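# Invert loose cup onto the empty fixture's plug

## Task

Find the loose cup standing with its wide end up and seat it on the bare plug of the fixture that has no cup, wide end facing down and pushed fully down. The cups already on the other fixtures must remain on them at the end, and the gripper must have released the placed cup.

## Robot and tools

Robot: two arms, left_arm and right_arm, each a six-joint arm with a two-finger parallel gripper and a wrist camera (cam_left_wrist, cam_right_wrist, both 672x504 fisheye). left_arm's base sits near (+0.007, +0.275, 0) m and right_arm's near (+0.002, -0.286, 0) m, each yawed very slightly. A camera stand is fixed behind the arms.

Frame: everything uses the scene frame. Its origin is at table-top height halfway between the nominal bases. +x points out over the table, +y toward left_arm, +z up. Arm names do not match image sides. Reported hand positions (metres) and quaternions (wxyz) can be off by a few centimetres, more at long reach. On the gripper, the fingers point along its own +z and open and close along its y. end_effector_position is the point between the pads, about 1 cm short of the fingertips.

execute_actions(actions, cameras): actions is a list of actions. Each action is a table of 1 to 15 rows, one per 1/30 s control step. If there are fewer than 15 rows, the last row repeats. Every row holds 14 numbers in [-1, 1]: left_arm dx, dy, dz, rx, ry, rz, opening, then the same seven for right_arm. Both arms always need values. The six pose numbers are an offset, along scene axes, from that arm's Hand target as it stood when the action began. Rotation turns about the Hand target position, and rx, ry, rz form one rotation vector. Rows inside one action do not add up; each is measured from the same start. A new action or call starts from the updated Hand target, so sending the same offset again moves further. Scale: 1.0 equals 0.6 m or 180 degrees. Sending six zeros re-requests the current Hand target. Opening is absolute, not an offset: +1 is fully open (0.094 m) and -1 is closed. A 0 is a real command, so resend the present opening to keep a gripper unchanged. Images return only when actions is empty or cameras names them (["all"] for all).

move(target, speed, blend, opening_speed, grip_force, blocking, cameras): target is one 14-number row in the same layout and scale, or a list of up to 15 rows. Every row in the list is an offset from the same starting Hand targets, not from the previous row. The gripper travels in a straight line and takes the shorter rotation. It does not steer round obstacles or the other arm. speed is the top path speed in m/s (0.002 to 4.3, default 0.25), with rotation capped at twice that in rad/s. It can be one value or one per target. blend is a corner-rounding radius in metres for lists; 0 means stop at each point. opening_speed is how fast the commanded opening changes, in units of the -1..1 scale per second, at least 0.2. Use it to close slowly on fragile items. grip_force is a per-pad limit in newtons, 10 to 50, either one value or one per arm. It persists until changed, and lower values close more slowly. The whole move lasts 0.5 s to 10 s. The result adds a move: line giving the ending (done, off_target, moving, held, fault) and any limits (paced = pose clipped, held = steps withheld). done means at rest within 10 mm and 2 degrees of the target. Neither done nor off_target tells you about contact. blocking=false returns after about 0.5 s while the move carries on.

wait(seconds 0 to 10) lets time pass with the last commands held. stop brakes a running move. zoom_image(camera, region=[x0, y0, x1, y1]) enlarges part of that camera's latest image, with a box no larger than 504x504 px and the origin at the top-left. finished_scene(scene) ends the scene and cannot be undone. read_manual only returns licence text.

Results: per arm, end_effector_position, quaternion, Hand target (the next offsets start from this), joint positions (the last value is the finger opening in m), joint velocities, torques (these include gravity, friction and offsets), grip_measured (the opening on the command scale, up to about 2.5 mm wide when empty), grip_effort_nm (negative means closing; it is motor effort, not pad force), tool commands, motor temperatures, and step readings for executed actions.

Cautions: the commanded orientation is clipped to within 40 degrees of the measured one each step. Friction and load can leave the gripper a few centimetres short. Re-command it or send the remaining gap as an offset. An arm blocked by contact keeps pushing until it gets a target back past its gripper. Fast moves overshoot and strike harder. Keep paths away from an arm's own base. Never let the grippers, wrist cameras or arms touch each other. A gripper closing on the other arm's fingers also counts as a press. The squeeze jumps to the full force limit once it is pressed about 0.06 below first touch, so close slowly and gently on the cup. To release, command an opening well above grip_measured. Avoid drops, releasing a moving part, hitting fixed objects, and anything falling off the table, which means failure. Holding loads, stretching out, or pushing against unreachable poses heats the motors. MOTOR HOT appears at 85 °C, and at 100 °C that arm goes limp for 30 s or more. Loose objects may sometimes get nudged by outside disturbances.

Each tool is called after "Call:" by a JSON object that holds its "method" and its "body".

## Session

Call:
{"method": "execute_actions", "body": {"actions": []}}

Scene clock: 0.00 s.
left_arm: end_effector_position=(+0.4824, +0.5282, +0.1133) grip_measured=+1.000 grip_effort_nm=n/a end_effector_quat_wxyz=(+0.021, +0.872, -0.458, -0.171) | right_arm: end_effector_position=(+0.1560, -0.0042, +0.2273) grip_measured=+1.000 grip_effort_nm=n/a end_effector_quat_wxyz=(-0.028, +0.811, -0.582, +0.040)
Joint positions: left_arm=[0.379 1.967 1.688 -1.544 -0.24 -1.791 0.094] | right_arm=[1.145 1.152 1.074 -1.451 0.089 -0.779 0.094]
Joint velocities: left_arm=[-0.024 0.005 -0.002 -0.017 0.022 -0.154 0] | right_arm=[within noise]
Joint torques (N m): no reading
Motor temperatures (°C): left_arm=[26 30 28 23 24 26 23] | right_arm=[28 31 29 26 26 28 23]
Heat: left arm: hottest shoulder 30 °C; right arm: hottest shoulder 31 °C.
Hand target: left_arm +0.4877, +0.5305, +0.1131; +0.018, +0.872, -0.458, -0.169 | right_arm +0.1594, +0.0027, +0.2388; -0.043, +0.811, -0.583, +0.038
Tool commands: left_gripper/opening=+1.0 right_gripper/opening=+1.0
camera_calibration:
cam_left_wrist: T_world_to_cam=[[0.807669, 0.573683, -0.13623, -0.686138], [0.58698, -0.804182, 0.0935205, 0.176533], [-0.0559027, -0.155498, -0.986253, 0.329017], [0, 0, 0, 1]] pos_world=[0.468944, 0.586752, 0.214512]
cam_right_wrist: T_world_to_cam=[[0.935139, 0.31264, 0.16665, -0.193002], [0.23139, -0.895173, 0.380951, -0.0781457], [0.268281, -0.31768, -0.909453, 0.281502], [0, 0, 0, 1]] pos_world=[0.123044, 0.079814, 0.317947]

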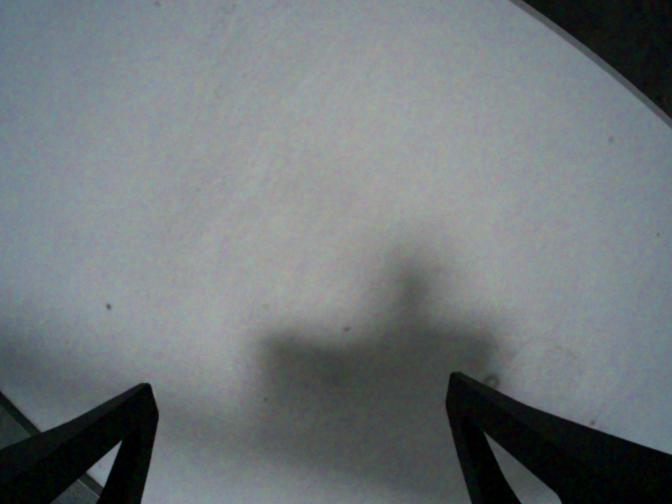

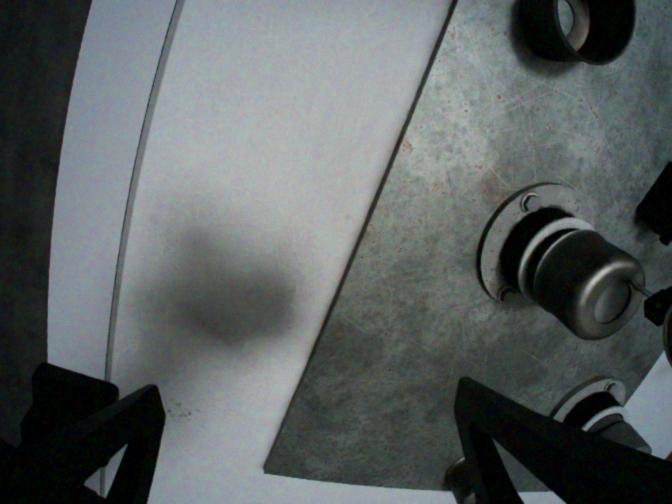

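Call:
{"method": "zoom_image", "body": {"camera": "cam_right_wrist", "region": [420, 340, 672, 504]}}

Call:
{"method": "zoom_image", "body": {"camera": "cam_right_wrist", "region": [470, 0, 672, 120]}}

Scaled by 2.000 from the camera's 672x504 image, which has a finer 960x720 frame.

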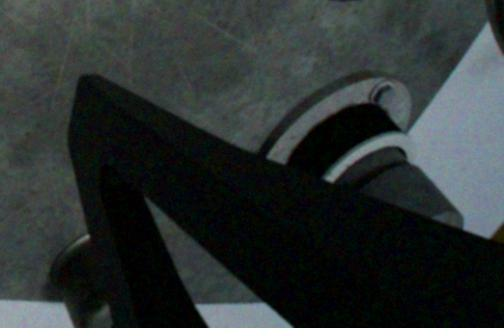

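Scaled by 2.495 from the camera's 672x504 image, which has a finer 960x720 frame.

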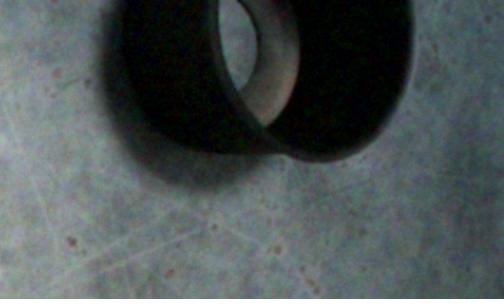

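Call:
{"method": "move", "body": {"target": [[-0.146,-0.184,0.228,-0.1205,-0.0348,-0.5748,1, 0.092,-0.377,0.1,0,0,-0.25,1],[-0.351,-0.3275,0.045,-0.0814,0.3312,0.8161,1, 0.184,-0.7545,0.102,0,0,-0.5,1]], "speed": 0.35, "blend": [0.05,0], "cameras": ["all"]}}

Scene clock: 28.40 s.
left_arm: end_effector_position=(+0.2814, +0.3341, +0.1449) grip_measured=+1.000 grip_effort_nm=0.00 end_effector_quat_wxyz=(+0.385, +0.487, +0.742, -0.253) | right_arm: end_effector_position=(+0.2565, -0.4409, +0.2821) grip_measured=+1.000 grip_effort_nm=-0.01 end_effector_quat_wxyz=(-0.017, -0.173, +0.984, -0.042)
Joint positions: left_arm=[0.682 1.319 0.764 -1.421 0.893 2.074 0.094] | right_arm=[-0.469 1.1 1.18 -1.625 0.087 -0.843 0.094]
Joint torques (N m): left_arm=[1.9 -7.53 6.99 -0.9 0.4 0.14] | right_arm=[-2.02 -5.89 11.64 0.18 0.02 0.08]
Motor temperatures (°C): left_arm=[26 31 30 23 24 26 23] | right_arm=[28 31 35 26 26 28 23]
Heat: left arm: hottest shoulder 31 °C; right arm: hottest elbow 35 °C.
Hand target: left_arm +0.2771, +0.3340, +0.1401; +0.404, +0.509, +0.701, -0.293 | right_arm +0.2698, -0.4499, +0.2998; +0.004, -0.161, +0.985, -0.057
Off the commanded pose: left_arm 0.006 m, 8 deg | right_arm 0.024 m, 3 deg.
joint sent to its limit (left arm) — joint 6 (wrist roll), upper limit. The joint targets are off in orientation, not in position.
move: off_target (left_arm, right_arm)
camera_calibration:
cam_left_wrist: T_world_to_cam=[[-0.934038, -0.355253, 0.0369945, 0.367309], [-0.316817, 0.77622, -0.545078, -0.045677], [0.164925, -0.520844, -0.837569, 0.357106], [0, 0, 0, 1]] pos_world=[0.269714, 0.351939, 0.260615]
cam_right_wrist: T_world_to_cam=[[0.335741, -0.929659, 0.151697, -0.549354], [-0.882521, -0.254152, 0.39568, 0.0509972], [-0.329293, -0.266721, -0.905773, 0.340418], [0, 0, 0, 1]] pos_world=[0.341544, -0.406954, 0.371499]

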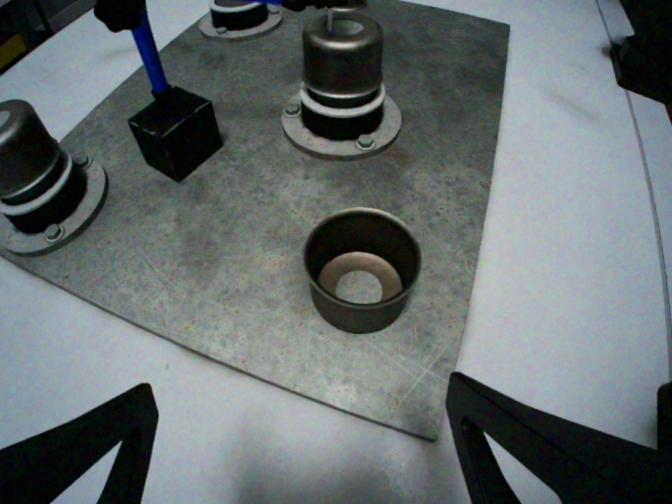

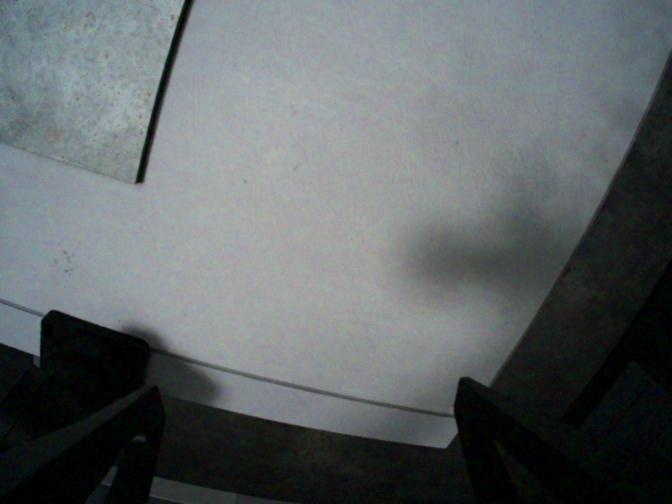

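Call:
{"method": "move", "body": {"target": [-0.03,-0.0908,-0.1585,0,0,0.0389,1, 0,0,0,0,0,0,1], "speed": 0.2, "cameras": ["cam_left_wrist"]}}

Scene clock: 33.63 s.
left_arm: end_effector_position=(+0.2613, +0.2852, +0.0505) grip_measured=+1.000 grip_effort_nm=0.00 end_effector_quat_wxyz=(+0.426, +0.469, +0.730, -0.257) | right_arm: end_effector_position=(+0.2565, -0.4409, +0.2821) grip_measured=+1.000 grip_effort_nm=0.00 end_effector_quat_wxyz=(-0.017, -0.173, +0.984, -0.042)
Joint positions: left_arm=[0.623 1.423 0.491 -0.966 1.008 1.979 0.094] | right_arm=[-0.469 1.1 1.18 -1.625 0.087 -0.843 0.094]
Joint torques (N m): left_arm=[0.26 -6.89 4.62 0.39 0.71 -0.07] | right_arm=[-1.44 -6.48 11.79 0.36 0.05 0.14]
Heat: left arm: hottest shoulder 31 °C; right arm: hottest elbow 36 °C.
Hand target: left_arm +0.2591, +0.2795, +0.0450; +0.421, +0.466, +0.730, -0.268 | right_arm +0.2698, -0.4499, +0.2998; +0.004, -0.161, +0.985, -0.057
Off the commanded pose: left_arm 0.008 m, 1 deg | right_arm 0.024 m, 3 deg.
move: off_target (right_arm)
camera_calibration:
cam_left_wrist: T_world_to_cam=[[-0.92322, -0.384163, 0.00917809, 0.341414], [-0.308725, 0.727283, -0.612983, -0.0501825], [0.22881, -0.568751, -0.790043, 0.250506], [0, 0, 0, 1]] pos_world=[0.242389, 0.310131, 0.164016]
Images, in order (width x height): cam_left_wrist 672x504.

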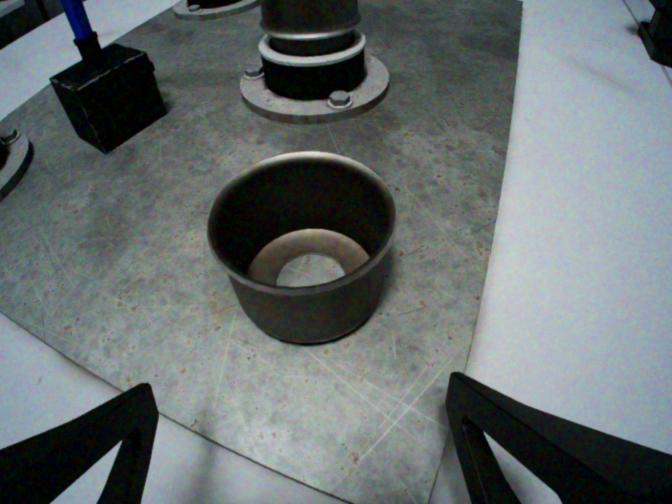

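Call:
{"method": "move", "body": {"target": [[0.0141,-0.0307,-0.0433,0,0,0,1, 0,0,0,0,0,0,1],[0.057,-0.1223,-0.0433,0,0,0,1, 0,0,0,0,0,0,1]], "speed": 0.08, "blend": [0.01,0], "cameras": ["cam_left_wrist"]}}

Scene clock: 39.60 s.
left_arm: end_effector_position=(+0.2940, +0.2094, +0.0173) grip_measured=+1.000 grip_effort_nm=0.00 end_effector_quat_wxyz=(+0.419, +0.460, +0.734, -0.272) | right_arm: end_effector_position=(+0.2565, -0.4409, +0.2821) grip_measured=+1.000 grip_effort_nm=0.00 end_effector_quat_wxyz=(-0.017, -0.173, +0.984, -0.042)
Joint positions: left_arm=[0.274 1.444 0.357 -0.268 1.033 1.306 0.094] | right_arm=[-0.469 1.1 1.18 -1.625 0.087 -0.843 0.094]
Joint torques (N m): left_arm=[0.5 -9.05 4.29 1.48 0.5 -0.1] | right_arm=[-1.14 -7 11.9 0.03 0.1 0.13]
Heat: left arm: hottest shoulder 31 °C; right arm: hottest elbow 37 °C.
Hand target: left_arm +0.2934, +0.2061, +0.0190; +0.421, +0.466, +0.730, -0.268 | right_arm +0.2698, -0.4499, +0.2998; +0.004, -0.161, +0.985, -0.057
Off the commanded pose: left_arm 0.004 m, 1 deg | right_arm 0.024 m, 3 deg.
move: off_target (right_arm)
camera_calibration:
cam_left_wrist: T_world_to_cam=[[-0.922698, -0.382835, 0.0454502, 0.341775], [-0.326858, 0.714318, -0.6188, 0.00275451], [0.204433, -0.585821, -0.784233, 0.184314], [0, 0, 0, 1]] pos_world=[0.278575, 0.236851, 0.130716]
Images, in order (width x height): cam_left_wrist 672x504.

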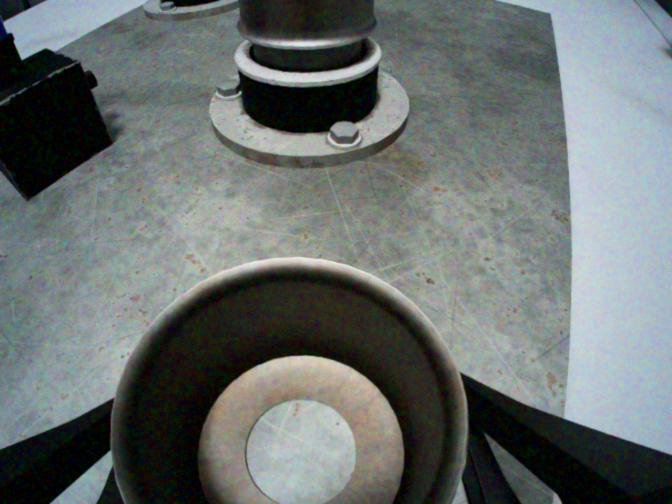

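Call:
{"method": "move", "body": {"target": [0.0,0.0,0.0183,0,0,0,1, 0,0,0,0,0,0,1], "speed": 0.05, "cameras": ["cam_left_wrist"]}}

Scene clock: 42.80 s.
left_arm: end_effector_position=(+0.2950, +0.2097, +0.0278) grip_measured=+1.000 grip_effort_nm=0.00 end_effector_quat_wxyz=(+0.425, +0.464, +0.731, -0.265) | right_arm: end_effector_position=(+0.2565, -0.4409, +0.2821) grip_measured=+1.000 grip_effort_nm=-0.01 end_effector_quat_wxyz=(-0.017, -0.173, +0.984, -0.042)
Joint positions: left_arm=[0.274 1.394 0.357 -0.296 1.033 1.304 0.094] | right_arm=[-0.469 1.1 1.18 -1.625 0.087 -0.843 0.094]
Joint torques (N m): left_arm=[0.21 -8.88 5.35 0.34 0.51 -0.07] | right_arm=[-2.32 -6.01 11.7 0.29 0.12 0.16]
Heat: left arm: hottest shoulder 31 °C; right arm: hottest elbow 37 °C.
Hand target: left_arm +0.2934, +0.2062, +0.0299; +0.421, +0.466, +0.730, -0.268 | right_arm +0.2698, -0.4499, +0.2998; +0.004, -0.161, +0.985, -0.057
Off the commanded pose: left_arm 0.004 m, 1 deg | right_arm 0.024 m, 3 deg.
move: off_target (right_arm)
camera_calibration:
cam_left_wrist: T_world_to_cam=[[-0.923005, -0.383972, 0.0250328, 0.343262], [-0.315483, 0.717913, -0.620541, 0.00530731], [0.220299, -0.58066, -0.783774, 0.186826], [0, 0, 0, 1]] pos_world=[0.277349, 0.236475, 0.14113]
Images, in order (width x height): cam_left_wrist 672x504.

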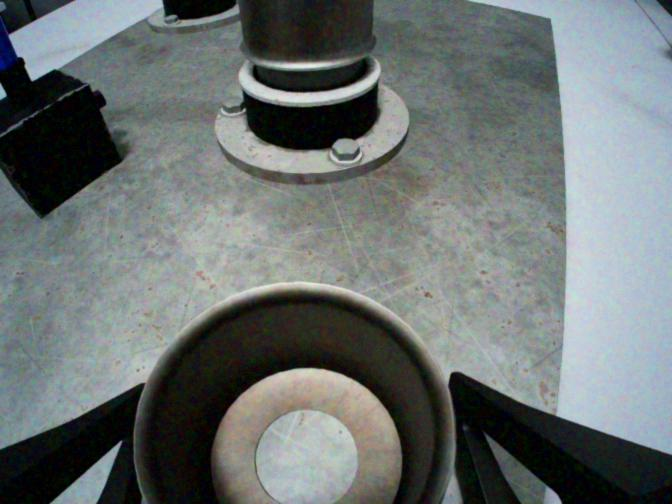

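Call:
{"method": "move", "body": {"target": [[-0.005,0.0105,0,0,0,0,1, 0,0,0,0,0,0,1],[-0.005,0.0105,0,0,0,0,0.4, 0,0,0,0,0,0,1]], "speed": 0.05, "opening_speed": 0.5, "grip_force": [35, 50], "cameras": ["cam_left_wrist"]}}

Scene clock: 48.23 s.
left_arm: end_effector_position=(+0.2873, +0.2086, +0.0261) grip_measured=+0.489 grip_effort_nm=-0.72 end_effector_quat_wxyz=(+0.416, +0.465, +0.732, -0.274) | right_arm: end_effector_position=(+0.2565, -0.4409, +0.2821) grip_measured=+1.000 grip_effort_nm=-0.01 end_effector_quat_wxyz=(-0.017, -0.173, +0.984, -0.042)
Joint positions: left_arm=[0.28 1.394 0.357 -0.349 1.033 1.341 0.07] | right_arm=[-0.469 1.1 1.18 -1.625 0.087 -0.843 0.094]
Joint torques (N m): left_arm=[2.61 -8.64 5.86 0.32 0.7 0.13] | right_arm=[-1.67 -4.89 11.77 0.36 0.12 0.14]
Heat: left arm: hottest shoulder 31 °C; right arm: hottest elbow 38 °C.
Hand target: left_arm +0.2903, +0.2124, +0.0299; +0.421, +0.466, +0.730, -0.268 | right_arm +0.2698, -0.4499, +0.2998; +0.004, -0.161, +0.985, -0.057
Off the commanded pose: left_arm 0.006 m, 1 deg | right_arm 0.024 m, 3 deg.
grip_force (N): 35, 50
move: off_target (right_arm)
camera_calibration:
cam_left_wrist: T_world_to_cam=[[-0.927235, -0.371655, 0.0459042, 0.333771], [-0.319171, 0.720212, -0.615975, 0.00305944], [0.195869, -0.585805, -0.786427, 0.194606], [0, 0, 0, 1]] pos_world=[0.272344, 0.235846, 0.139607]
Images, in order (width x height): cam_left_wrist 672x504.

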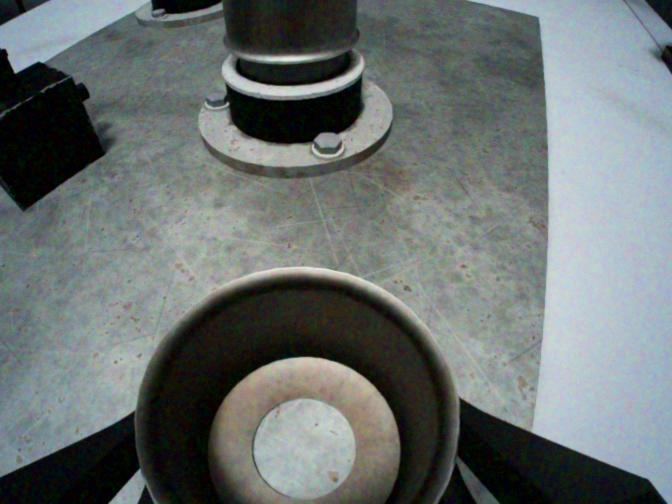

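Call:
{"method": "move", "body": {"target": [[0,0,0.1667,0,0,0,0.4, 0,0,0,0,0,0,1],[0,0.0885,0.15,0.4532,0.2113,0,0.4, 0,0,0,0,0,0,1],[0,0.0885,0.0418,0.4532,0.2113,0,0.4, 0,0,0,0,0,0,1]], "speed": [0.2,0.2,0.12], "blend": [0.03,0.01,0], "cameras": ["cam_left_wrist"]}}

Scene clock: 60.07 s.
left_arm: end_effector_position=(+0.2897, +0.2680, +0.0592) grip_measured=+0.489 grip_effort_nm=-0.75 end_effector_quat_wxyz=(-0.216, +0.518, +0.817, +0.135) | right_arm: end_effector_position=(+0.2565, -0.4409, +0.2821) grip_measured=+1.000 grip_effort_nm=0.00 end_effector_quat_wxyz=(-0.017, -0.173, +0.984, -0.042)
Joint positions: left_arm=[-0.291 1.479 0.82 -1.264 -0.385 0.804 0.07] | right_arm=[-0.469 1.1 1.18 -1.625 0.087 -0.843 0.094]
Joint torques (N m): left_arm=[0.73 -10.05 6.8 0.21 -0.46 -0.06] | right_arm=[-2.32 -5.77 11.78 0.14 0.01 0.22]
Motor temperatures (°C): left_arm=[26 31 31 23 24 26 24] | right_arm=[28 31 40 26 26 28 23]
Heat: left arm: hottest shoulder 31 °C; right arm: hottest elbow 40 °C.
Hand target: left_arm +0.2903, +0.2655, +0.0550; -0.219, +0.519, +0.814, +0.139 | right_arm +0.2698, -0.4499, +0.2998; +0.004, -0.161, +0.985, -0.057
Off the commanded pose: left_arm 0.005 m, 1 deg | right_arm 0.024 m, 3 deg.
grip_force (N): 35, 50
move: off_target (right_arm)
camera_calibration:
cam_left_wrist: T_world_to_cam=[[-0.888769, -0.45533, 0.0525745, 0.367508], [-0.247917, 0.574023, 0.780407, -0.0826703], [-0.385522, 0.680567, -0.623058, 0.0743646], [0, 0, 0, 1]] pos_world=[0.334803, 0.164182, 0.0915284]
Images, in order (width x height): cam_left_wrist 672x504.

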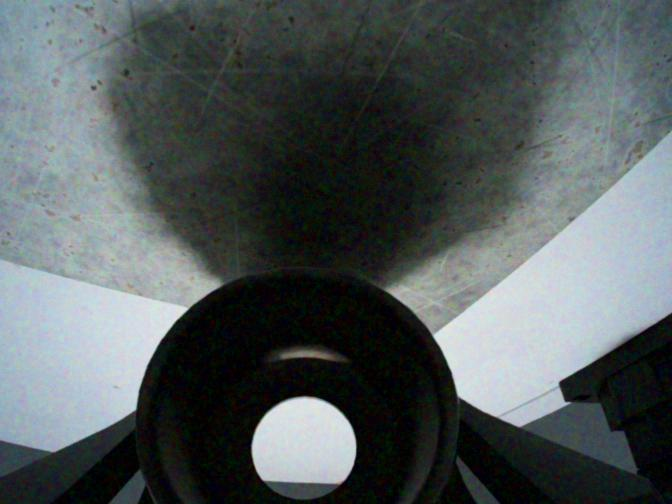

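Call:
{"method": "move", "body": {"target": [0,0,-0.0317,0,0,0,0.4, 0,0,0,0,0,0,1], "speed": 0.06, "cameras": ["cam_left_wrist"]}}

Scene clock: 63.47 s.
left_arm: end_effector_position=(+0.2910, +0.2676, +0.0413) grip_measured=+0.489 grip_effort_nm=-0.75 end_effector_quat_wxyz=(-0.214, +0.518, +0.817, +0.136) | right_arm: end_effector_position=(+0.2565, -0.4409, +0.2821) grip_measured=+1.000 grip_effort_nm=0.00 end_effector_quat_wxyz=(-0.017, -0.173, +0.984, -0.042)
Joint positions: left_arm=[-0.291 1.514 0.8 -1.204 -0.385 0.804 0.07] | right_arm=[-0.469 1.1 1.18 -1.625 0.087 -0.843 0.094]
Joint torques (N m): left_arm=[0.62 -10.05 6.32 0.14 -0.45 -0.05] | right_arm=[-1.44 -7.18 11.97 0.05 0.05 0.15]
Heat: left arm: hottest shoulder 31 °C; right arm: hottest elbow 40 °C.
Hand target: left_arm +0.2902, +0.2655, +0.0360; -0.219, +0.519, +0.814, +0.139 | right_arm +0.2698, -0.4499, +0.2998; +0.004, -0.161, +0.985, -0.057
Off the commanded pose: left_arm 0.006 m, 1 deg | right_arm 0.024 m, 3 deg.
grip_force (N): 35, 50
move: off_target (right_arm)
camera_calibration:
cam_left_wrist: T_world_to_cam=[[-0.889, -0.45526, 0.0491724, 0.36969], [-0.251354, 0.574928, 0.778639, -0.0673163], [-0.382753, 0.67985, -0.625543, 0.0634369], [0, 0, 0, 1]] pos_world=[0.336014, 0.163879, 0.0739191]
Images, in order (width x height): cam_left_wrist 672x504.

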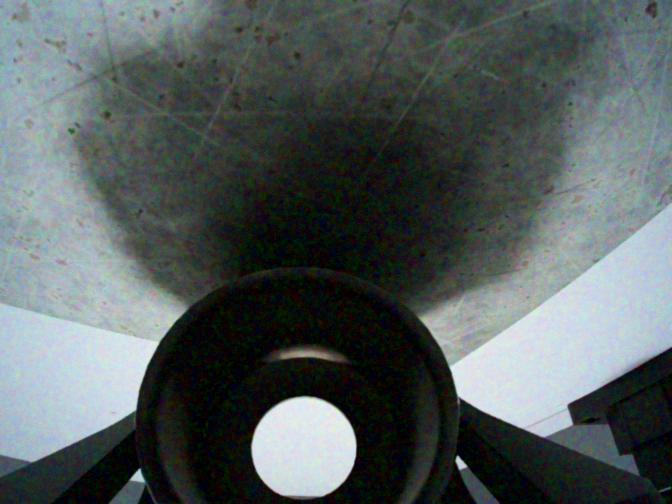

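Call:
{"method": "move", "body": {"target": [0,0,-0.0117,0,0,0,0.4, 0,0,0,0,0,0,1], "speed": 0.03, "cameras": ["cam_left_wrist"]}}

Call:
{"method": "zoom_image", "body": {"camera": "cam_left_wrist", "region": [200, 200, 420, 320]}}

Scene clock: 65.53 s.
left_arm: end_effector_position=(+0.2935, +0.2672, +0.0391) grip_measured=+0.489 grip_effort_nm=-0.75 end_effector_quat_wxyz=(-0.209, +0.517, +0.818, +0.138) | right_arm: end_effector_position=(+0.2565, -0.4409, +0.2821) grip_measured=+1.000 grip_effort_nm=0.00 end_effector_quat_wxyz=(-0.017, -0.173, +0.984, -0.042)
Joint positions: left_arm=[-0.291 1.517 0.799 -1.19 -0.386 0.803 0.07] | right_arm=[-0.469 1.1 1.18 -1.625 0.087 -0.843 0.094]
Joint torques (N m): left_arm=[0.62 -9.41 5.81 0.58 -0.43 -0.07] | right_arm=[-0.97 -6.36 11.97 0.21 0.1 0.21]
Heat: left arm: hottest shoulder 31 °C; right arm: hottest elbow 41 °C.
Hand target: left_arm +0.2902, +0.2655, +0.0290; -0.219, +0.519, +0.814, +0.139 | right_arm +0.2698, -0.4499, +0.2998; +0.004, -0.161, +0.985, -0.057
Off the commanded pose: left_arm 0.011 m, 1 deg | right_arm 0.024 m, 3 deg.
grip_force (N): 35, 50
move: off_target (left_arm, right_arm)
camera_calibration:
cam_left_wrist: T_world_to_cam=[[-0.889477, -0.455173, 0.0405925, 0.37215], [-0.259432, 0.576096, 0.775118, -0.0625988], [-0.376198, 0.678919, -0.630511, 0.0618335], [0, 0, 0, 1]] pos_world=[0.33804, 0.163475, 0.0724017]
Images, in order (width x height): cam_left_wrist 672x504.

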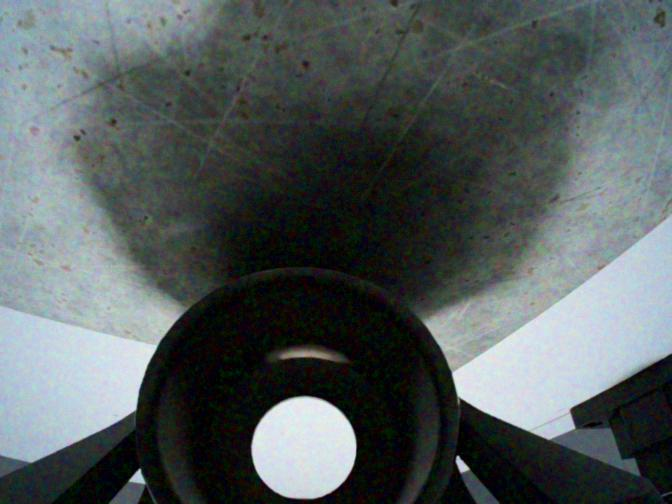

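Scaled by 2.291 from the camera's 672x504 image, which has a finer 960x720 frame.

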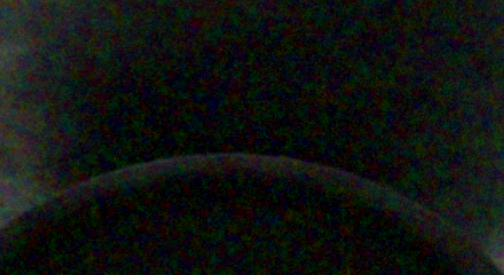

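Call:
{"method": "move", "body": {"target": [0,0,-0.0083,0,0,0,0.4, 0,0,0,0,0,0,1], "speed": 0.03}}

Scene clock: 67.43 s.
left_arm: end_effector_position=(+0.2933, +0.2673, +0.0388) grip_measured=+0.489 grip_effort_nm=-0.75 end_effector_quat_wxyz=(-0.210, +0.517, +0.818, +0.139) | right_arm: end_effector_position=(+0.2565, -0.4409, +0.2821) grip_measured=+1.000 grip_effort_nm=-0.01 end_effector_quat_wxyz=(-0.017, -0.173, +0.984, -0.042)
Joint positions: left_arm=[-0.292 1.518 0.798 -1.188 -0.388 0.803 0.07] | right_arm=[-0.469 1.1 1.18 -1.625 0.087 -0.843 0.094]
Joint torques (N m): left_arm=[0.62 -9 5.46 1.07 -0.37 -0.07] | right_arm=[-1.32 -5.54 11.84 -0.1 0.08 0.17]
Heat: left arm: hottest shoulder 31 °C; right arm: hottest elbow 41 °C.
Hand target: left_arm +0.2903, +0.2656, +0.0240; -0.219, +0.519, +0.814, +0.139 | right_arm +0.2698, -0.4499, +0.2998; +0.004, -0.161, +0.985, -0.057
Off the commanded pose: left_arm 0.015 m, 1 deg | right_arm 0.024 m, 3 deg.
grip_force (N): 35, 50
move: off_target (left_arm, right_arm)

Call:
{"method": "move", "body": {"target": [[0,0,0.0167,0,0,0,0.4, 0,0,0,0,0,0,1],[0,0,0.0167,0,0,0,0.75, 0,0,0,0,0,0,1],[0.0037,0.0023,0.04,-0.4532,-0.2113,0,0.75, 0,0,0,0,0,0,1],[0.0037,0.0023,0.0217,-0.4532,-0.2113,0,0.75, 0,0,0,0,0,0,1]], "speed": [0.05,0.05,0.2,0.05], "opening_speed": 0.6, "cameras": ["cam_left_wrist"]}}

Scene clock: 76.80 s.
left_arm: end_effector_position=(+0.2952, +0.2652, +0.0434) grip_measured=+0.748 grip_effort_nm=0.12 end_effector_quat_wxyz=(+0.421, +0.471, +0.728, -0.266) | right_arm: end_effector_position=(+0.2565, -0.4409, +0.2821) grip_measured=+1.000 grip_effort_nm=0.00 end_effector_quat_wxyz=(-0.017, -0.173, +0.984, -0.042)
Joint positions: left_arm=[0.479 1.455 0.507 -0.759 1.037 1.738 0.082] | right_arm=[-0.469 1.1 1.18 -1.625 0.087 -0.843 0.094]
Joint torques (N m): left_arm=[2.73 -7.24 4.77 0.96 0.73 0.13] | right_arm=[-0.62 -5.77 11.9 0.13 0.1 0.14]
Heat: left arm: hottest shoulder 31 °C; right arm: hottest elbow 42 °C.
Hand target: left_arm +0.2926, +0.2669, +0.0370; +0.421, +0.466, +0.730, -0.268 | right_arm +0.2698, -0.4499, +0.2998; +0.004, -0.161, +0.985, -0.057
Off the commanded pose: left_arm 0.007 m, 1 deg | right_arm 0.024 m, 3 deg.
grip_force (N): 35, 50
move: off_target (right_arm)
camera_calibration:
cam_left_wrist: T_world_to_cam=[[-0.928828, -0.369748, 0.0237721, 0.362327], [-0.305196, 0.727135, -0.614922, -0.0305651], [0.210081, -0.578412, -0.788229, 0.233717], [0, 0, 0, 1]] pos_world=[0.278112, 0.291379, 0.156814]
Images, in order (width x height): cam_left_wrist 672x504.

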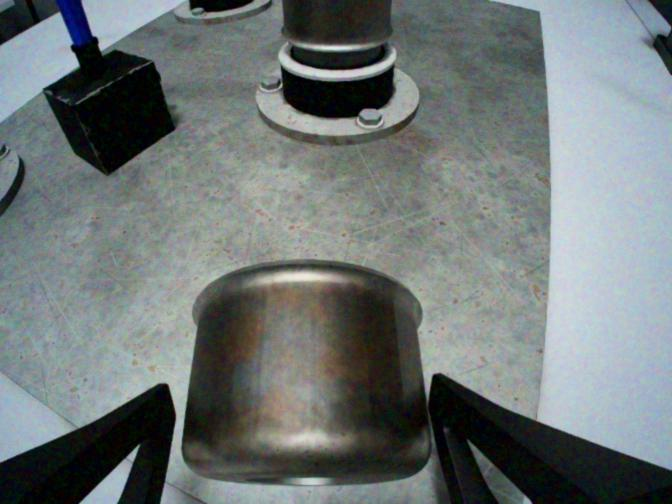

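Call:
{"method": "move", "body": {"target": [[0.0058,-0.0112,-0.01,0,0,0,0.75, 0,0,0,0,0,0,1],[0.0058,-0.0112,-0.01,0,0,0,0.4, 0,0,0,0,0,0,1]], "speed": 0.05, "opening_speed": 0.6, "cameras": ["cam_left_wrist"]}}

Scene clock: 81.97 s.
left_arm: end_effector_position=(+0.2988, +0.2657, +0.0375) grip_measured=+0.490 grip_effort_nm=-0.71 end_effector_quat_wxyz=(+0.427, +0.468, +0.730, -0.257) | right_arm: end_effector_position=(+0.2565, -0.4409, +0.2821) grip_measured=+1.000 grip_effort_nm=0.00 end_effector_quat_wxyz=(-0.017, -0.173, +0.984, -0.042)
Joint positions: left_arm=[0.475 1.465 0.493 -0.687 1.041 1.7 0.07] | right_arm=[-0.469 1.1 1.18 -1.625 0.087 -0.843 0.094]
Joint torques (N m): left_arm=[0.38 -7.36 4.74 0.85 0.73 -0.07] | right_arm=[-1.96 -5.3 11.97 0.18 0.04 0.14]
Heat: left arm: hottest shoulder 31 °C; right arm: hottest elbow 43 °C.
Hand target: left_arm +0.2960, +0.2601, +0.0310; +0.421, +0.466, +0.730, -0.268 | right_arm +0.2698, -0.4499, +0.2998; +0.004, -0.161, +0.985, -0.057
Off the commanded pose: left_arm 0.009 m, 1 deg | right_arm 0.024 m, 3 deg.
grip_force (N): 35, 50
move: off_target (right_arm)
camera_calibration:
cam_left_wrist: T_world_to_cam=[[-0.923142, -0.384355, 0.00901523, 0.368746], [-0.308219, 0.725855, -0.614927, -0.0321246], [0.229806, -0.570443, -0.788532, 0.220664], [0, 0, 0, 1]] pos_world=[0.279793, 0.290923, 0.150922]
Images, in order (width x height): cam_left_wrist 672x504.

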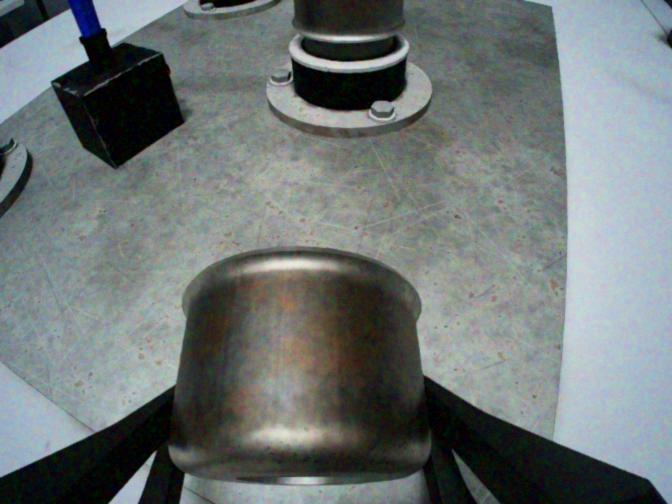

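Call:
{"method": "move", "body": {"target": [[0,0,0.2,0,0,0,0.4, 0,0,0,0,0,0,1],[0.0567,-0.0667,0.5,0.4532,0.2113,0,0.4, 0,0,0,0,0,0,1],[0.4567,-0.6333,0.5,0.5171,-0.0453,-0.2596,0.4, 0,0,0,0,0,0,1]], "speed": 0.28, "blend": [0.05,0.05,0], "cameras": ["all"]}}

Scene clock: 97.83 s.
left_arm: end_effector_position=(+0.5658, -0.1102, +0.3183) grip_measured=+0.489 grip_effort_nm=-0.75 end_effector_quat_wxyz=(-0.027, +0.864, +0.418, +0.278) | right_arm: end_effector_position=(+0.2565, -0.4409, +0.2821) grip_measured=+1.000 grip_effort_nm=-0.01 end_effector_quat_wxyz=(-0.017, -0.173, +0.984, -0.042)
Joint positions: left_arm=[-0.769 2.089 2.388 -1.69 -0.539 1.554 0.07] | right_arm=[-0.469 1.1 1.18 -1.625 0.087 -0.843 0.094]
Joint torques (N m): left_arm=[0.97 -22.53 14.27 0.43 -0.59 0.05] | right_arm=[-0.91 -5.48 11.67 0.21 0.09 0.18]
Heat: left arm: hottest elbow 32 °C; right arm: hottest elbow 44 °C.
Hand target: left_arm +0.5700, -0.1198, +0.3309; -0.120, +0.857, +0.446, +0.230 | right_arm +0.2698, -0.4499, +0.2998; +0.004, -0.161, +0.985, -0.057
Off the commanded pose: left_arm 0.016 m, 12 deg | right_arm 0.024 m, 3 deg.
joint sent to its limit (left arm) — joint 4 (wrist pitch), lower limit. The joint targets are off in orientation, not in position.
grip_force (N): 35, 50
move: off_target (left_arm, right_arm)
camera_calibration:
cam_left_wrist: T_world_to_cam=[[-0.765673, 0.628258, -0.137972, 0.537544], [0.304082, 0.542558, 0.783048, -0.315971], [0.566814, 0.557604, -0.606464, 0.0419469], [0, 0, 0, 1]] pos_world=[0.483888, -0.189673, 0.347026]
cam_right_wrist: T_world_to_cam=[[0.335741, -0.929659, 0.151697, -0.549354], [-0.882521, -0.254152, 0.39568, 0.0509972], [-0.329293, -0.266721, -0.905773, 0.340418], [0, 0, 0, 1]] pos_world=[0.341544, -0.406954, 0.371499]

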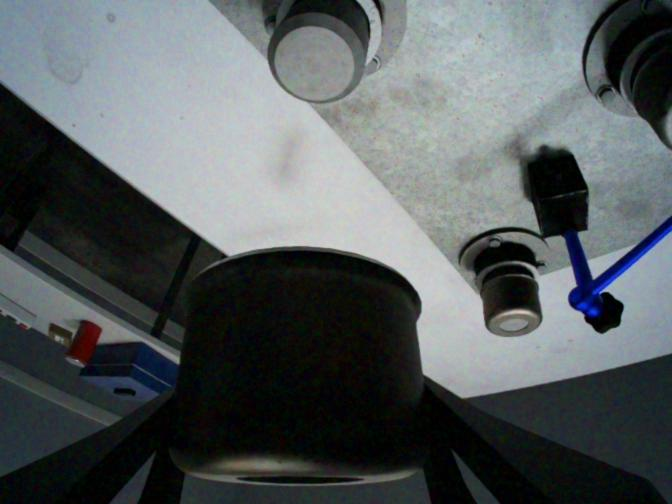

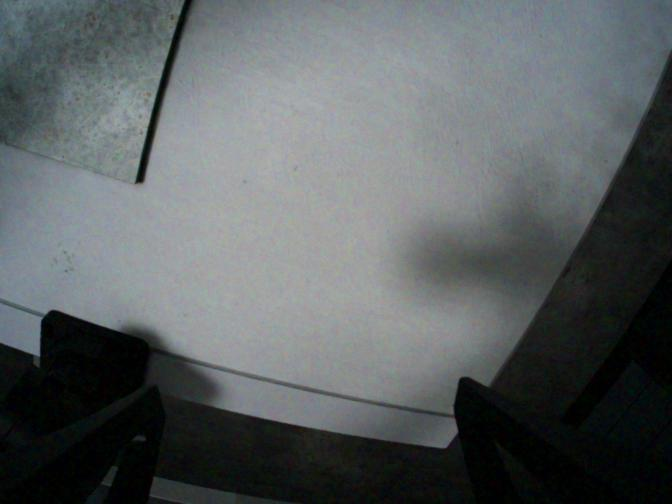

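Call:
{"method": "move", "body": {"target": [0.04,-0.0237,-0.2183,0,0,0,0.4, 0,0,0,0,0,0,1], "speed": 0.15, "cameras": ["cam_left_wrist"]}}

Call:
{"method": "zoom_image", "body": {"camera": "cam_left_wrist", "region": [130, 0, 490, 360]}}

Scene clock: 103.90 s.
left_arm: end_effector_position=(+0.5843, -0.1300, +0.1850) grip_measured=+0.489 grip_effort_nm=-0.75 end_effector_quat_wxyz=(-0.102, +0.867, +0.426, +0.238) | right_arm: end_effector_position=(+0.2565, -0.4409, +0.2821) grip_measured=+1.000 grip_effort_nm=-0.01 end_effector_quat_wxyz=(-0.017, -0.173, +0.984, -0.042)
Joint positions: left_arm=[-0.769 2.295 2.4 -1.69 -0.524 1.489 0.07] | right_arm=[-0.469 1.1 1.18 -1.625 0.087 -0.843 0.094]
Joint torques (N m): left_arm=[1.9 -25.88 14.19 0.13 -0.39 -0.04] | right_arm=[-0.97 -6.12 11.69 0.32 0.15 0.17]
Motor temperatures (°C): left_arm=[26 31 33 23 25 26 24] | right_arm=[28 31 45 26 26 28 23]
Heat: left arm: hottest elbow 33 °C; right arm: hottest elbow 45 °C.
Hand target: left_arm +0.5941, -0.1340, +0.1999; -0.120, +0.857, +0.446, +0.230 | right_arm +0.2698, -0.4499, +0.2998; +0.004, -0.161, +0.985, -0.057
Off the commanded pose: left_arm 0.018 m, 3 deg | right_arm 0.024 m, 3 deg.
joint sent to its limit (left arm) — joint 4 (wrist pitch), lower limit. The joint targets are off in orientation, not in position.
grip_force (N): 35, 50
move: off_target (left_arm, right_arm)
camera_calibration:
cam_left_wrist: T_world_to_cam=[[-0.806617, 0.590654, 0.0222886, 0.535112], [0.379489, 0.488596, 0.78566, -0.257995], [0.453163, 0.642185, -0.618256, 0.0412468], [0, 0, 0, 1]] pos_world=[0.510846, -0.216499, 0.216271]
Images, in order (width x height): cam_left_wrist 672x504.

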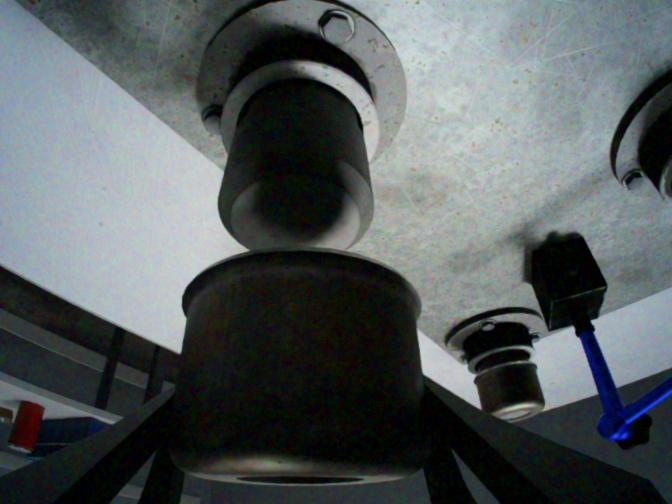

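Scaled by 1.400 from the camera's 672x504 image, which has a finer 960x720 frame.

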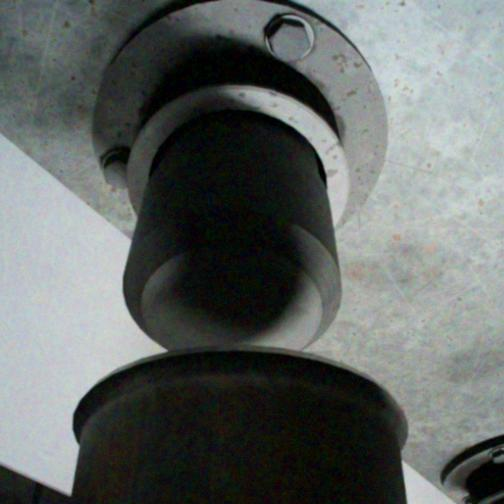

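Call:
{"method": "zoom_image", "body": {"camera": "cam_left_wrist", "region": [200, 100, 400, 270]}}

Scaled by 2.520 from the camera's 672x504 image, which has a finer 960x720 frame.

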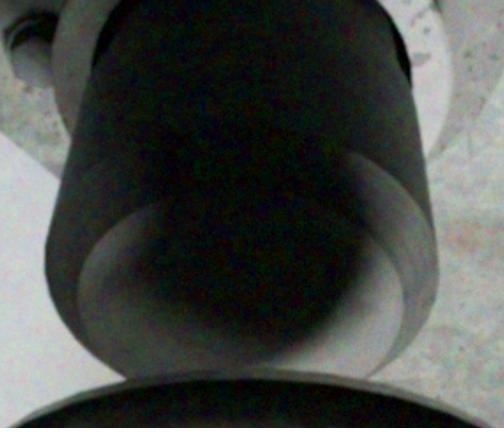

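Call:
{"method": "move", "body": {"target": [0.0122,0.004,-0.0583,0.0062,0.0056,0,0.4, 0,0,0,0,0,0,1], "speed": 0.1, "cameras": ["cam_left_wrist"]}}

Call:
{"method": "zoom_image", "body": {"camera": "cam_left_wrist", "region": [150, 60, 450, 330]}}

Scene clock: 116.27 s.
left_arm: end_effector_position=(+0.5874, -0.1321, +0.1543) grip_measured=+0.489 grip_effort_nm=-0.75 end_effector_quat_wxyz=(-0.120, +0.868, +0.423, +0.231) | right_arm: end_effector_position=(+0.2565, -0.4409, +0.2821) grip_measured=+1.000 grip_effort_nm=0.00 end_effector_quat_wxyz=(-0.017, -0.173, +0.984, -0.042)
Joint positions: left_arm=[-0.768 2.345 2.41 -1.69 -0.524 1.487 0.07] | right_arm=[-0.469 1.1 1.18 -1.625 0.087 -0.843 0.094]
Joint torques (N m): left_arm=[2.84 -25.76 14.23 -0.02 -0.45 -0.08] | right_arm=[-1.73 -6.12 11.86 0.31 0.07 0.17]
Heat: left arm: hottest elbow 34 °C; right arm: hottest elbow 46 °C.
Hand target: left_arm +0.6014, -0.1316, +0.1650; -0.132, +0.858, +0.442, +0.227 | right_arm +0.2698, -0.4499, +0.2998; +0.004, -0.161, +0.985, -0.057
Off the commanded pose: left_arm 0.018 m, 3 deg | right_arm 0.024 m, 3 deg.
joint sent to its limit (left arm) — joint 4 (wrist pitch), lower limit. The joint targets are off in orientation, not in position.
grip_force (N): 35, 50
move: off_target (left_arm, right_arm)
camera_calibration:
cam_left_wrist: T_world_to_cam=[[-0.807167, 0.587104, 0.0615638, 0.533351], [0.401046, 0.468845, 0.786986, -0.249593], [0.433179, 0.659919, -0.613892, 0.0356318], [0, 0, 0, 1]] pos_world=[0.515167, -0.219626, 0.185465]
Images, in order (width x height): cam_left_wrist 672x504.

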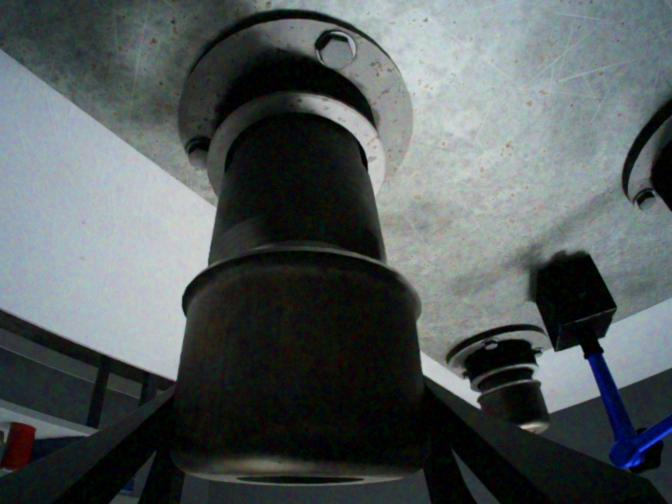

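Scaled by 1.680 from the camera's 672x504 image, which has a finer 960x720 frame.

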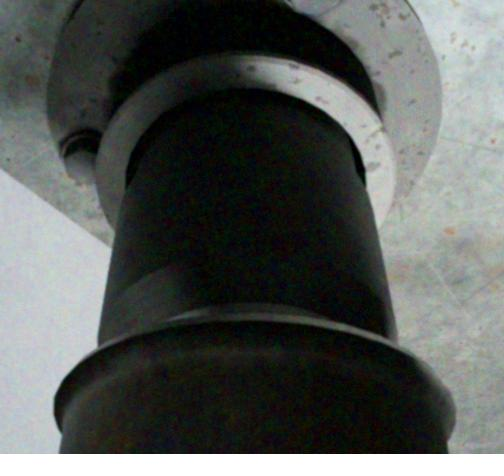

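Call:
{"method": "move", "body": {"target": [0.0075,0.0067,-0.02,-0.0041,-0.0037,0,0.4, 0,0,0,0,0,0,1], "speed": 0.06, "grip_force": [14, 50], "cameras": ["cam_left_wrist"]}}

Call:
{"method": "zoom_image", "body": {"camera": "cam_left_wrist", "region": [150, 60, 450, 330]}}

Scene clock: 122.43 s.
left_arm: end_effector_position=(+0.5927, -0.1270, +0.1493) grip_measured=+0.494 grip_effort_nm=-0.37 end_effector_quat_wxyz=(-0.122, +0.865, +0.430, +0.230) | right_arm: end_effector_position=(+0.2565, -0.4409, +0.2821) grip_measured=+1.000 grip_effort_nm=0.00 end_effector_quat_wxyz=(-0.017, -0.173, +0.984, -0.042)
Joint positions: left_arm=[-0.758 2.356 2.416 -1.69 -0.523 1.479 0.07] | right_arm=[-0.469 1.1 1.18 -1.625 0.087 -0.843 0.094]
Joint torques (N m): left_arm=[2.37 -25.29 14.37 -0.08 -0.4 -0.06] | right_arm=[-2.02 -5.83 11.92 0.03 0.09 0.15]
Heat: left arm: hottest elbow 35 °C; right arm: hottest elbow 46 °C.
Hand target: left_arm +0.6058, -0.1277, +0.1531; -0.124, +0.857, +0.445, +0.229 | right_arm +0.2698, -0.4499, +0.2998; +0.004, -0.161, +0.985, -0.057
Off the commanded pose: left_arm 0.014 m, 2 deg | right_arm 0.024 m, 3 deg.
joint sent to its limit (left arm) — joint 4 (wrist pitch), lower limit. The joint targets still meet the commanded pose.
grip_force (N): 14, 50
move: off_target (left_arm, right_arm)
camera_calibration:
cam_left_wrist: T_world_to_cam=[[-0.817179, 0.573033, 0.062063, 0.539027], [0.393543, 0.476038, 0.786455, -0.244719], [0.42112, 0.667099, -0.614521, 0.0350757], [0, 0, 0, 1]] pos_world=[0.522018, -0.215783, 0.180562]
Images, in order (width x height): cam_left_wrist 672x504.

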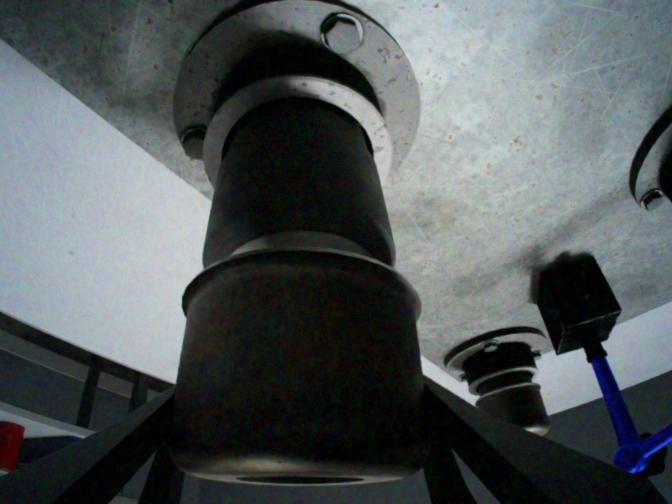

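Scaled by 1.680 from the camera's 672x504 image, which has a finer 960x720 frame.

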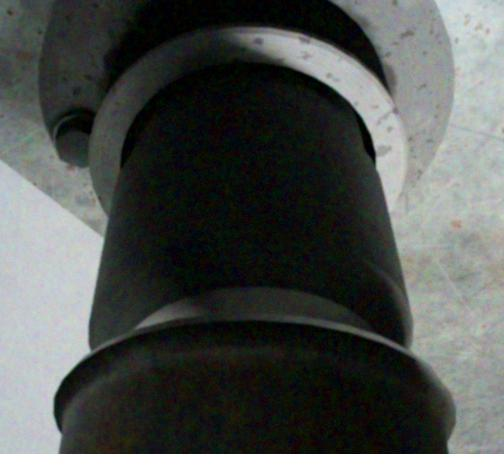

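Call:
{"method": "move", "body": {"target": [-0.0058,-0.0108,-0.0067,-0.0062,-0.0056,0,0.4, 0,0,0,0,0,0,1], "speed": 0.06, "cameras": ["cam_left_wrist"]}}

Call:
{"method": "zoom_image", "body": {"camera": "cam_left_wrist", "region": [150, 60, 450, 330]}}

Scene clock: 127.90 s.
left_arm: end_effector_position=(+0.5931, -0.1283, +0.1460) grip_measured=+0.494 grip_effort_nm=-0.37 end_effector_quat_wxyz=(-0.119, +0.861, +0.439, +0.228) | right_arm: end_effector_position=(+0.2565, -0.4409, +0.2821) grip_measured=+1.000 grip_effort_nm=0.00 end_effector_quat_wxyz=(-0.017, -0.173, +0.984, -0.042)
Joint positions: left_arm=[-0.758 2.362 2.421 -1.69 -0.518 1.458 0.07] | right_arm=[-0.469 1.1 1.18 -1.625 0.087 -0.843 0.094]
Joint torques (N m): left_arm=[1.61 -25.41 14.45 0.03 -0.37 -0.03] | right_arm=[-1.79 -6.07 11.69 0.27 0.11 0.13]
Heat: left arm: hottest elbow 36 °C; right arm: hottest elbow 47 °C.
Hand target: left_arm +0.6023, -0.1342, +0.1489; -0.112, +0.856, +0.448, +0.232 | right_arm +0.2698, -0.4499, +0.2998; +0.004, -0.161, +0.985, -0.057
Off the commanded pose: left_arm 0.011 m, 1 deg | right_arm 0.024 m, 3 deg.
joint sent to its limit (left arm) — joint 4 (wrist pitch), lower limit. The joint targets still meet the commanded pose.
grip_force (N): 14, 50
move: off_target (left_arm, right_arm)
camera_calibration:
cam_left_wrist: T_world_to_cam=[[-0.828062, 0.558047, 0.0538298, 0.54592], [0.381245, 0.4901, 0.783872, -0.232187], [0.411055, 0.669616, -0.618585, 0.0406253], [0, 0, 0, 1]] pos_world=[0.523876, -0.218057, 0.177748]
Images, in order (width x height): cam_left_wrist 672x504.

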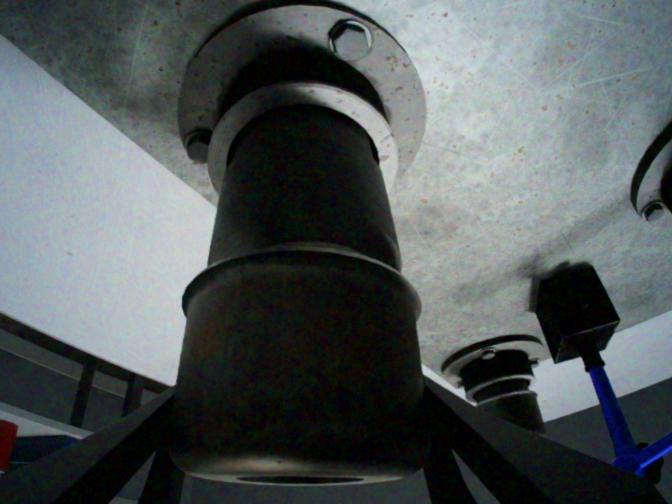

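Scaled by 1.680 from the camera's 672x504 image, which has a finer 960x720 frame.

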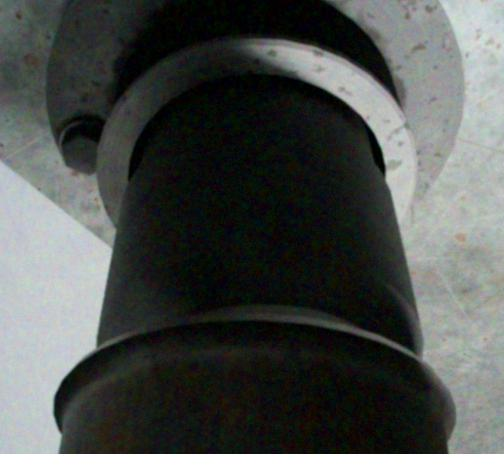

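Call:
{"method": "move", "body": {"target": [-0.005,-0.0075,-0.0067,0,0,0,0.4, 0,0,0,0,0,0,1], "speed": 0.06, "cameras": ["cam_left_wrist"]}}

Call:
{"method": "zoom_image", "body": {"camera": "cam_left_wrist", "region": [150, 60, 450, 330]}}

Scene clock: 132.83 s.
left_arm: end_effector_position=(+0.5932, -0.1285, +0.1421) grip_measured=+0.494 grip_effort_nm=-0.37 end_effector_quat_wxyz=(-0.121, +0.859, +0.443, +0.228) | right_arm: end_effector_position=(+0.2565, -0.4409, +0.2821) grip_measured=+1.000 grip_effort_nm=0.00 end_effector_quat_wxyz=(-0.017, -0.173, +0.984, -0.042)
Joint positions: left_arm=[-0.758 2.369 2.422 -1.69 -0.518 1.448 0.07] | right_arm=[-0.469 1.1 1.18 -1.625 0.087 -0.843 0.094]
Joint torques (N m): left_arm=[1.14 -25.35 14.34 -0.13 -0.38 -0.08] | right_arm=[-1.26 -5.83 11.88 0.31 0.14 0.17]
Heat: left arm: hottest elbow 36 °C; right arm: hottest elbow 47 °C.
Hand target: left_arm +0.5994, -0.1387, +0.1451; -0.112, +0.856, +0.448, +0.232 | right_arm +0.2698, -0.4499, +0.2998; +0.004, -0.161, +0.985, -0.057
Off the commanded pose: left_arm 0.012 m, 1 deg | right_arm 0.024 m, 3 deg.
joint sent to its limit (left arm) — joint 4 (wrist pitch), lower limit. The joint targets still meet the commanded pose.
grip_force (N): 14, 50
move: off_target (left_arm, right_arm)
camera_calibration:
cam_left_wrist: T_world_to_cam=[[-0.832627, 0.551149, 0.0544702, 0.54807], [0.377513, 0.492835, 0.783963, -0.226464], [0.405235, 0.673312, -0.618414, 0.0421451], [0, 0, 0, 1]] pos_world=[0.524752, -0.218836, 0.173749]
Images, in order (width x height): cam_left_wrist 672x504.

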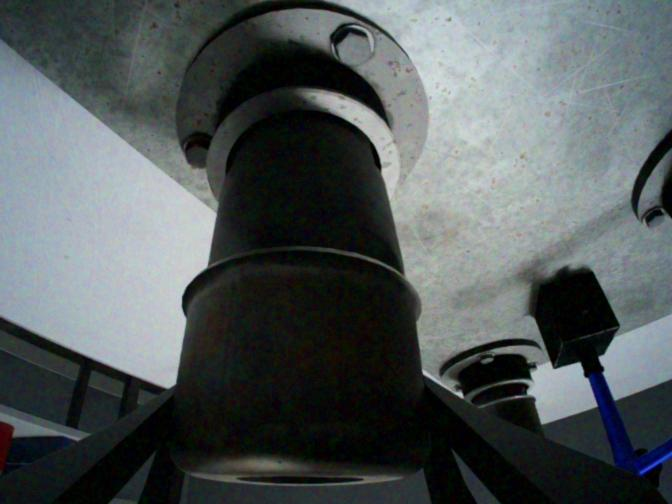

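Scaled by 1.680 from the camera's 672x504 image, which has a finer 960x720 frame.

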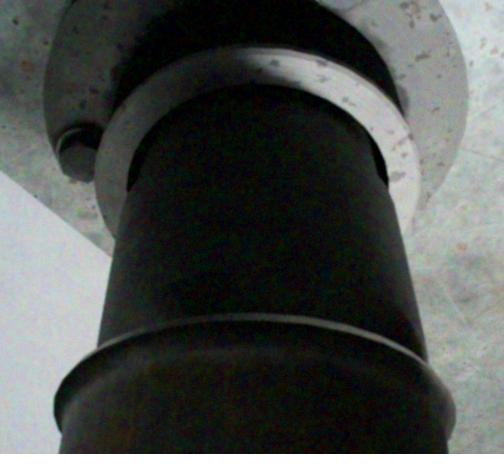

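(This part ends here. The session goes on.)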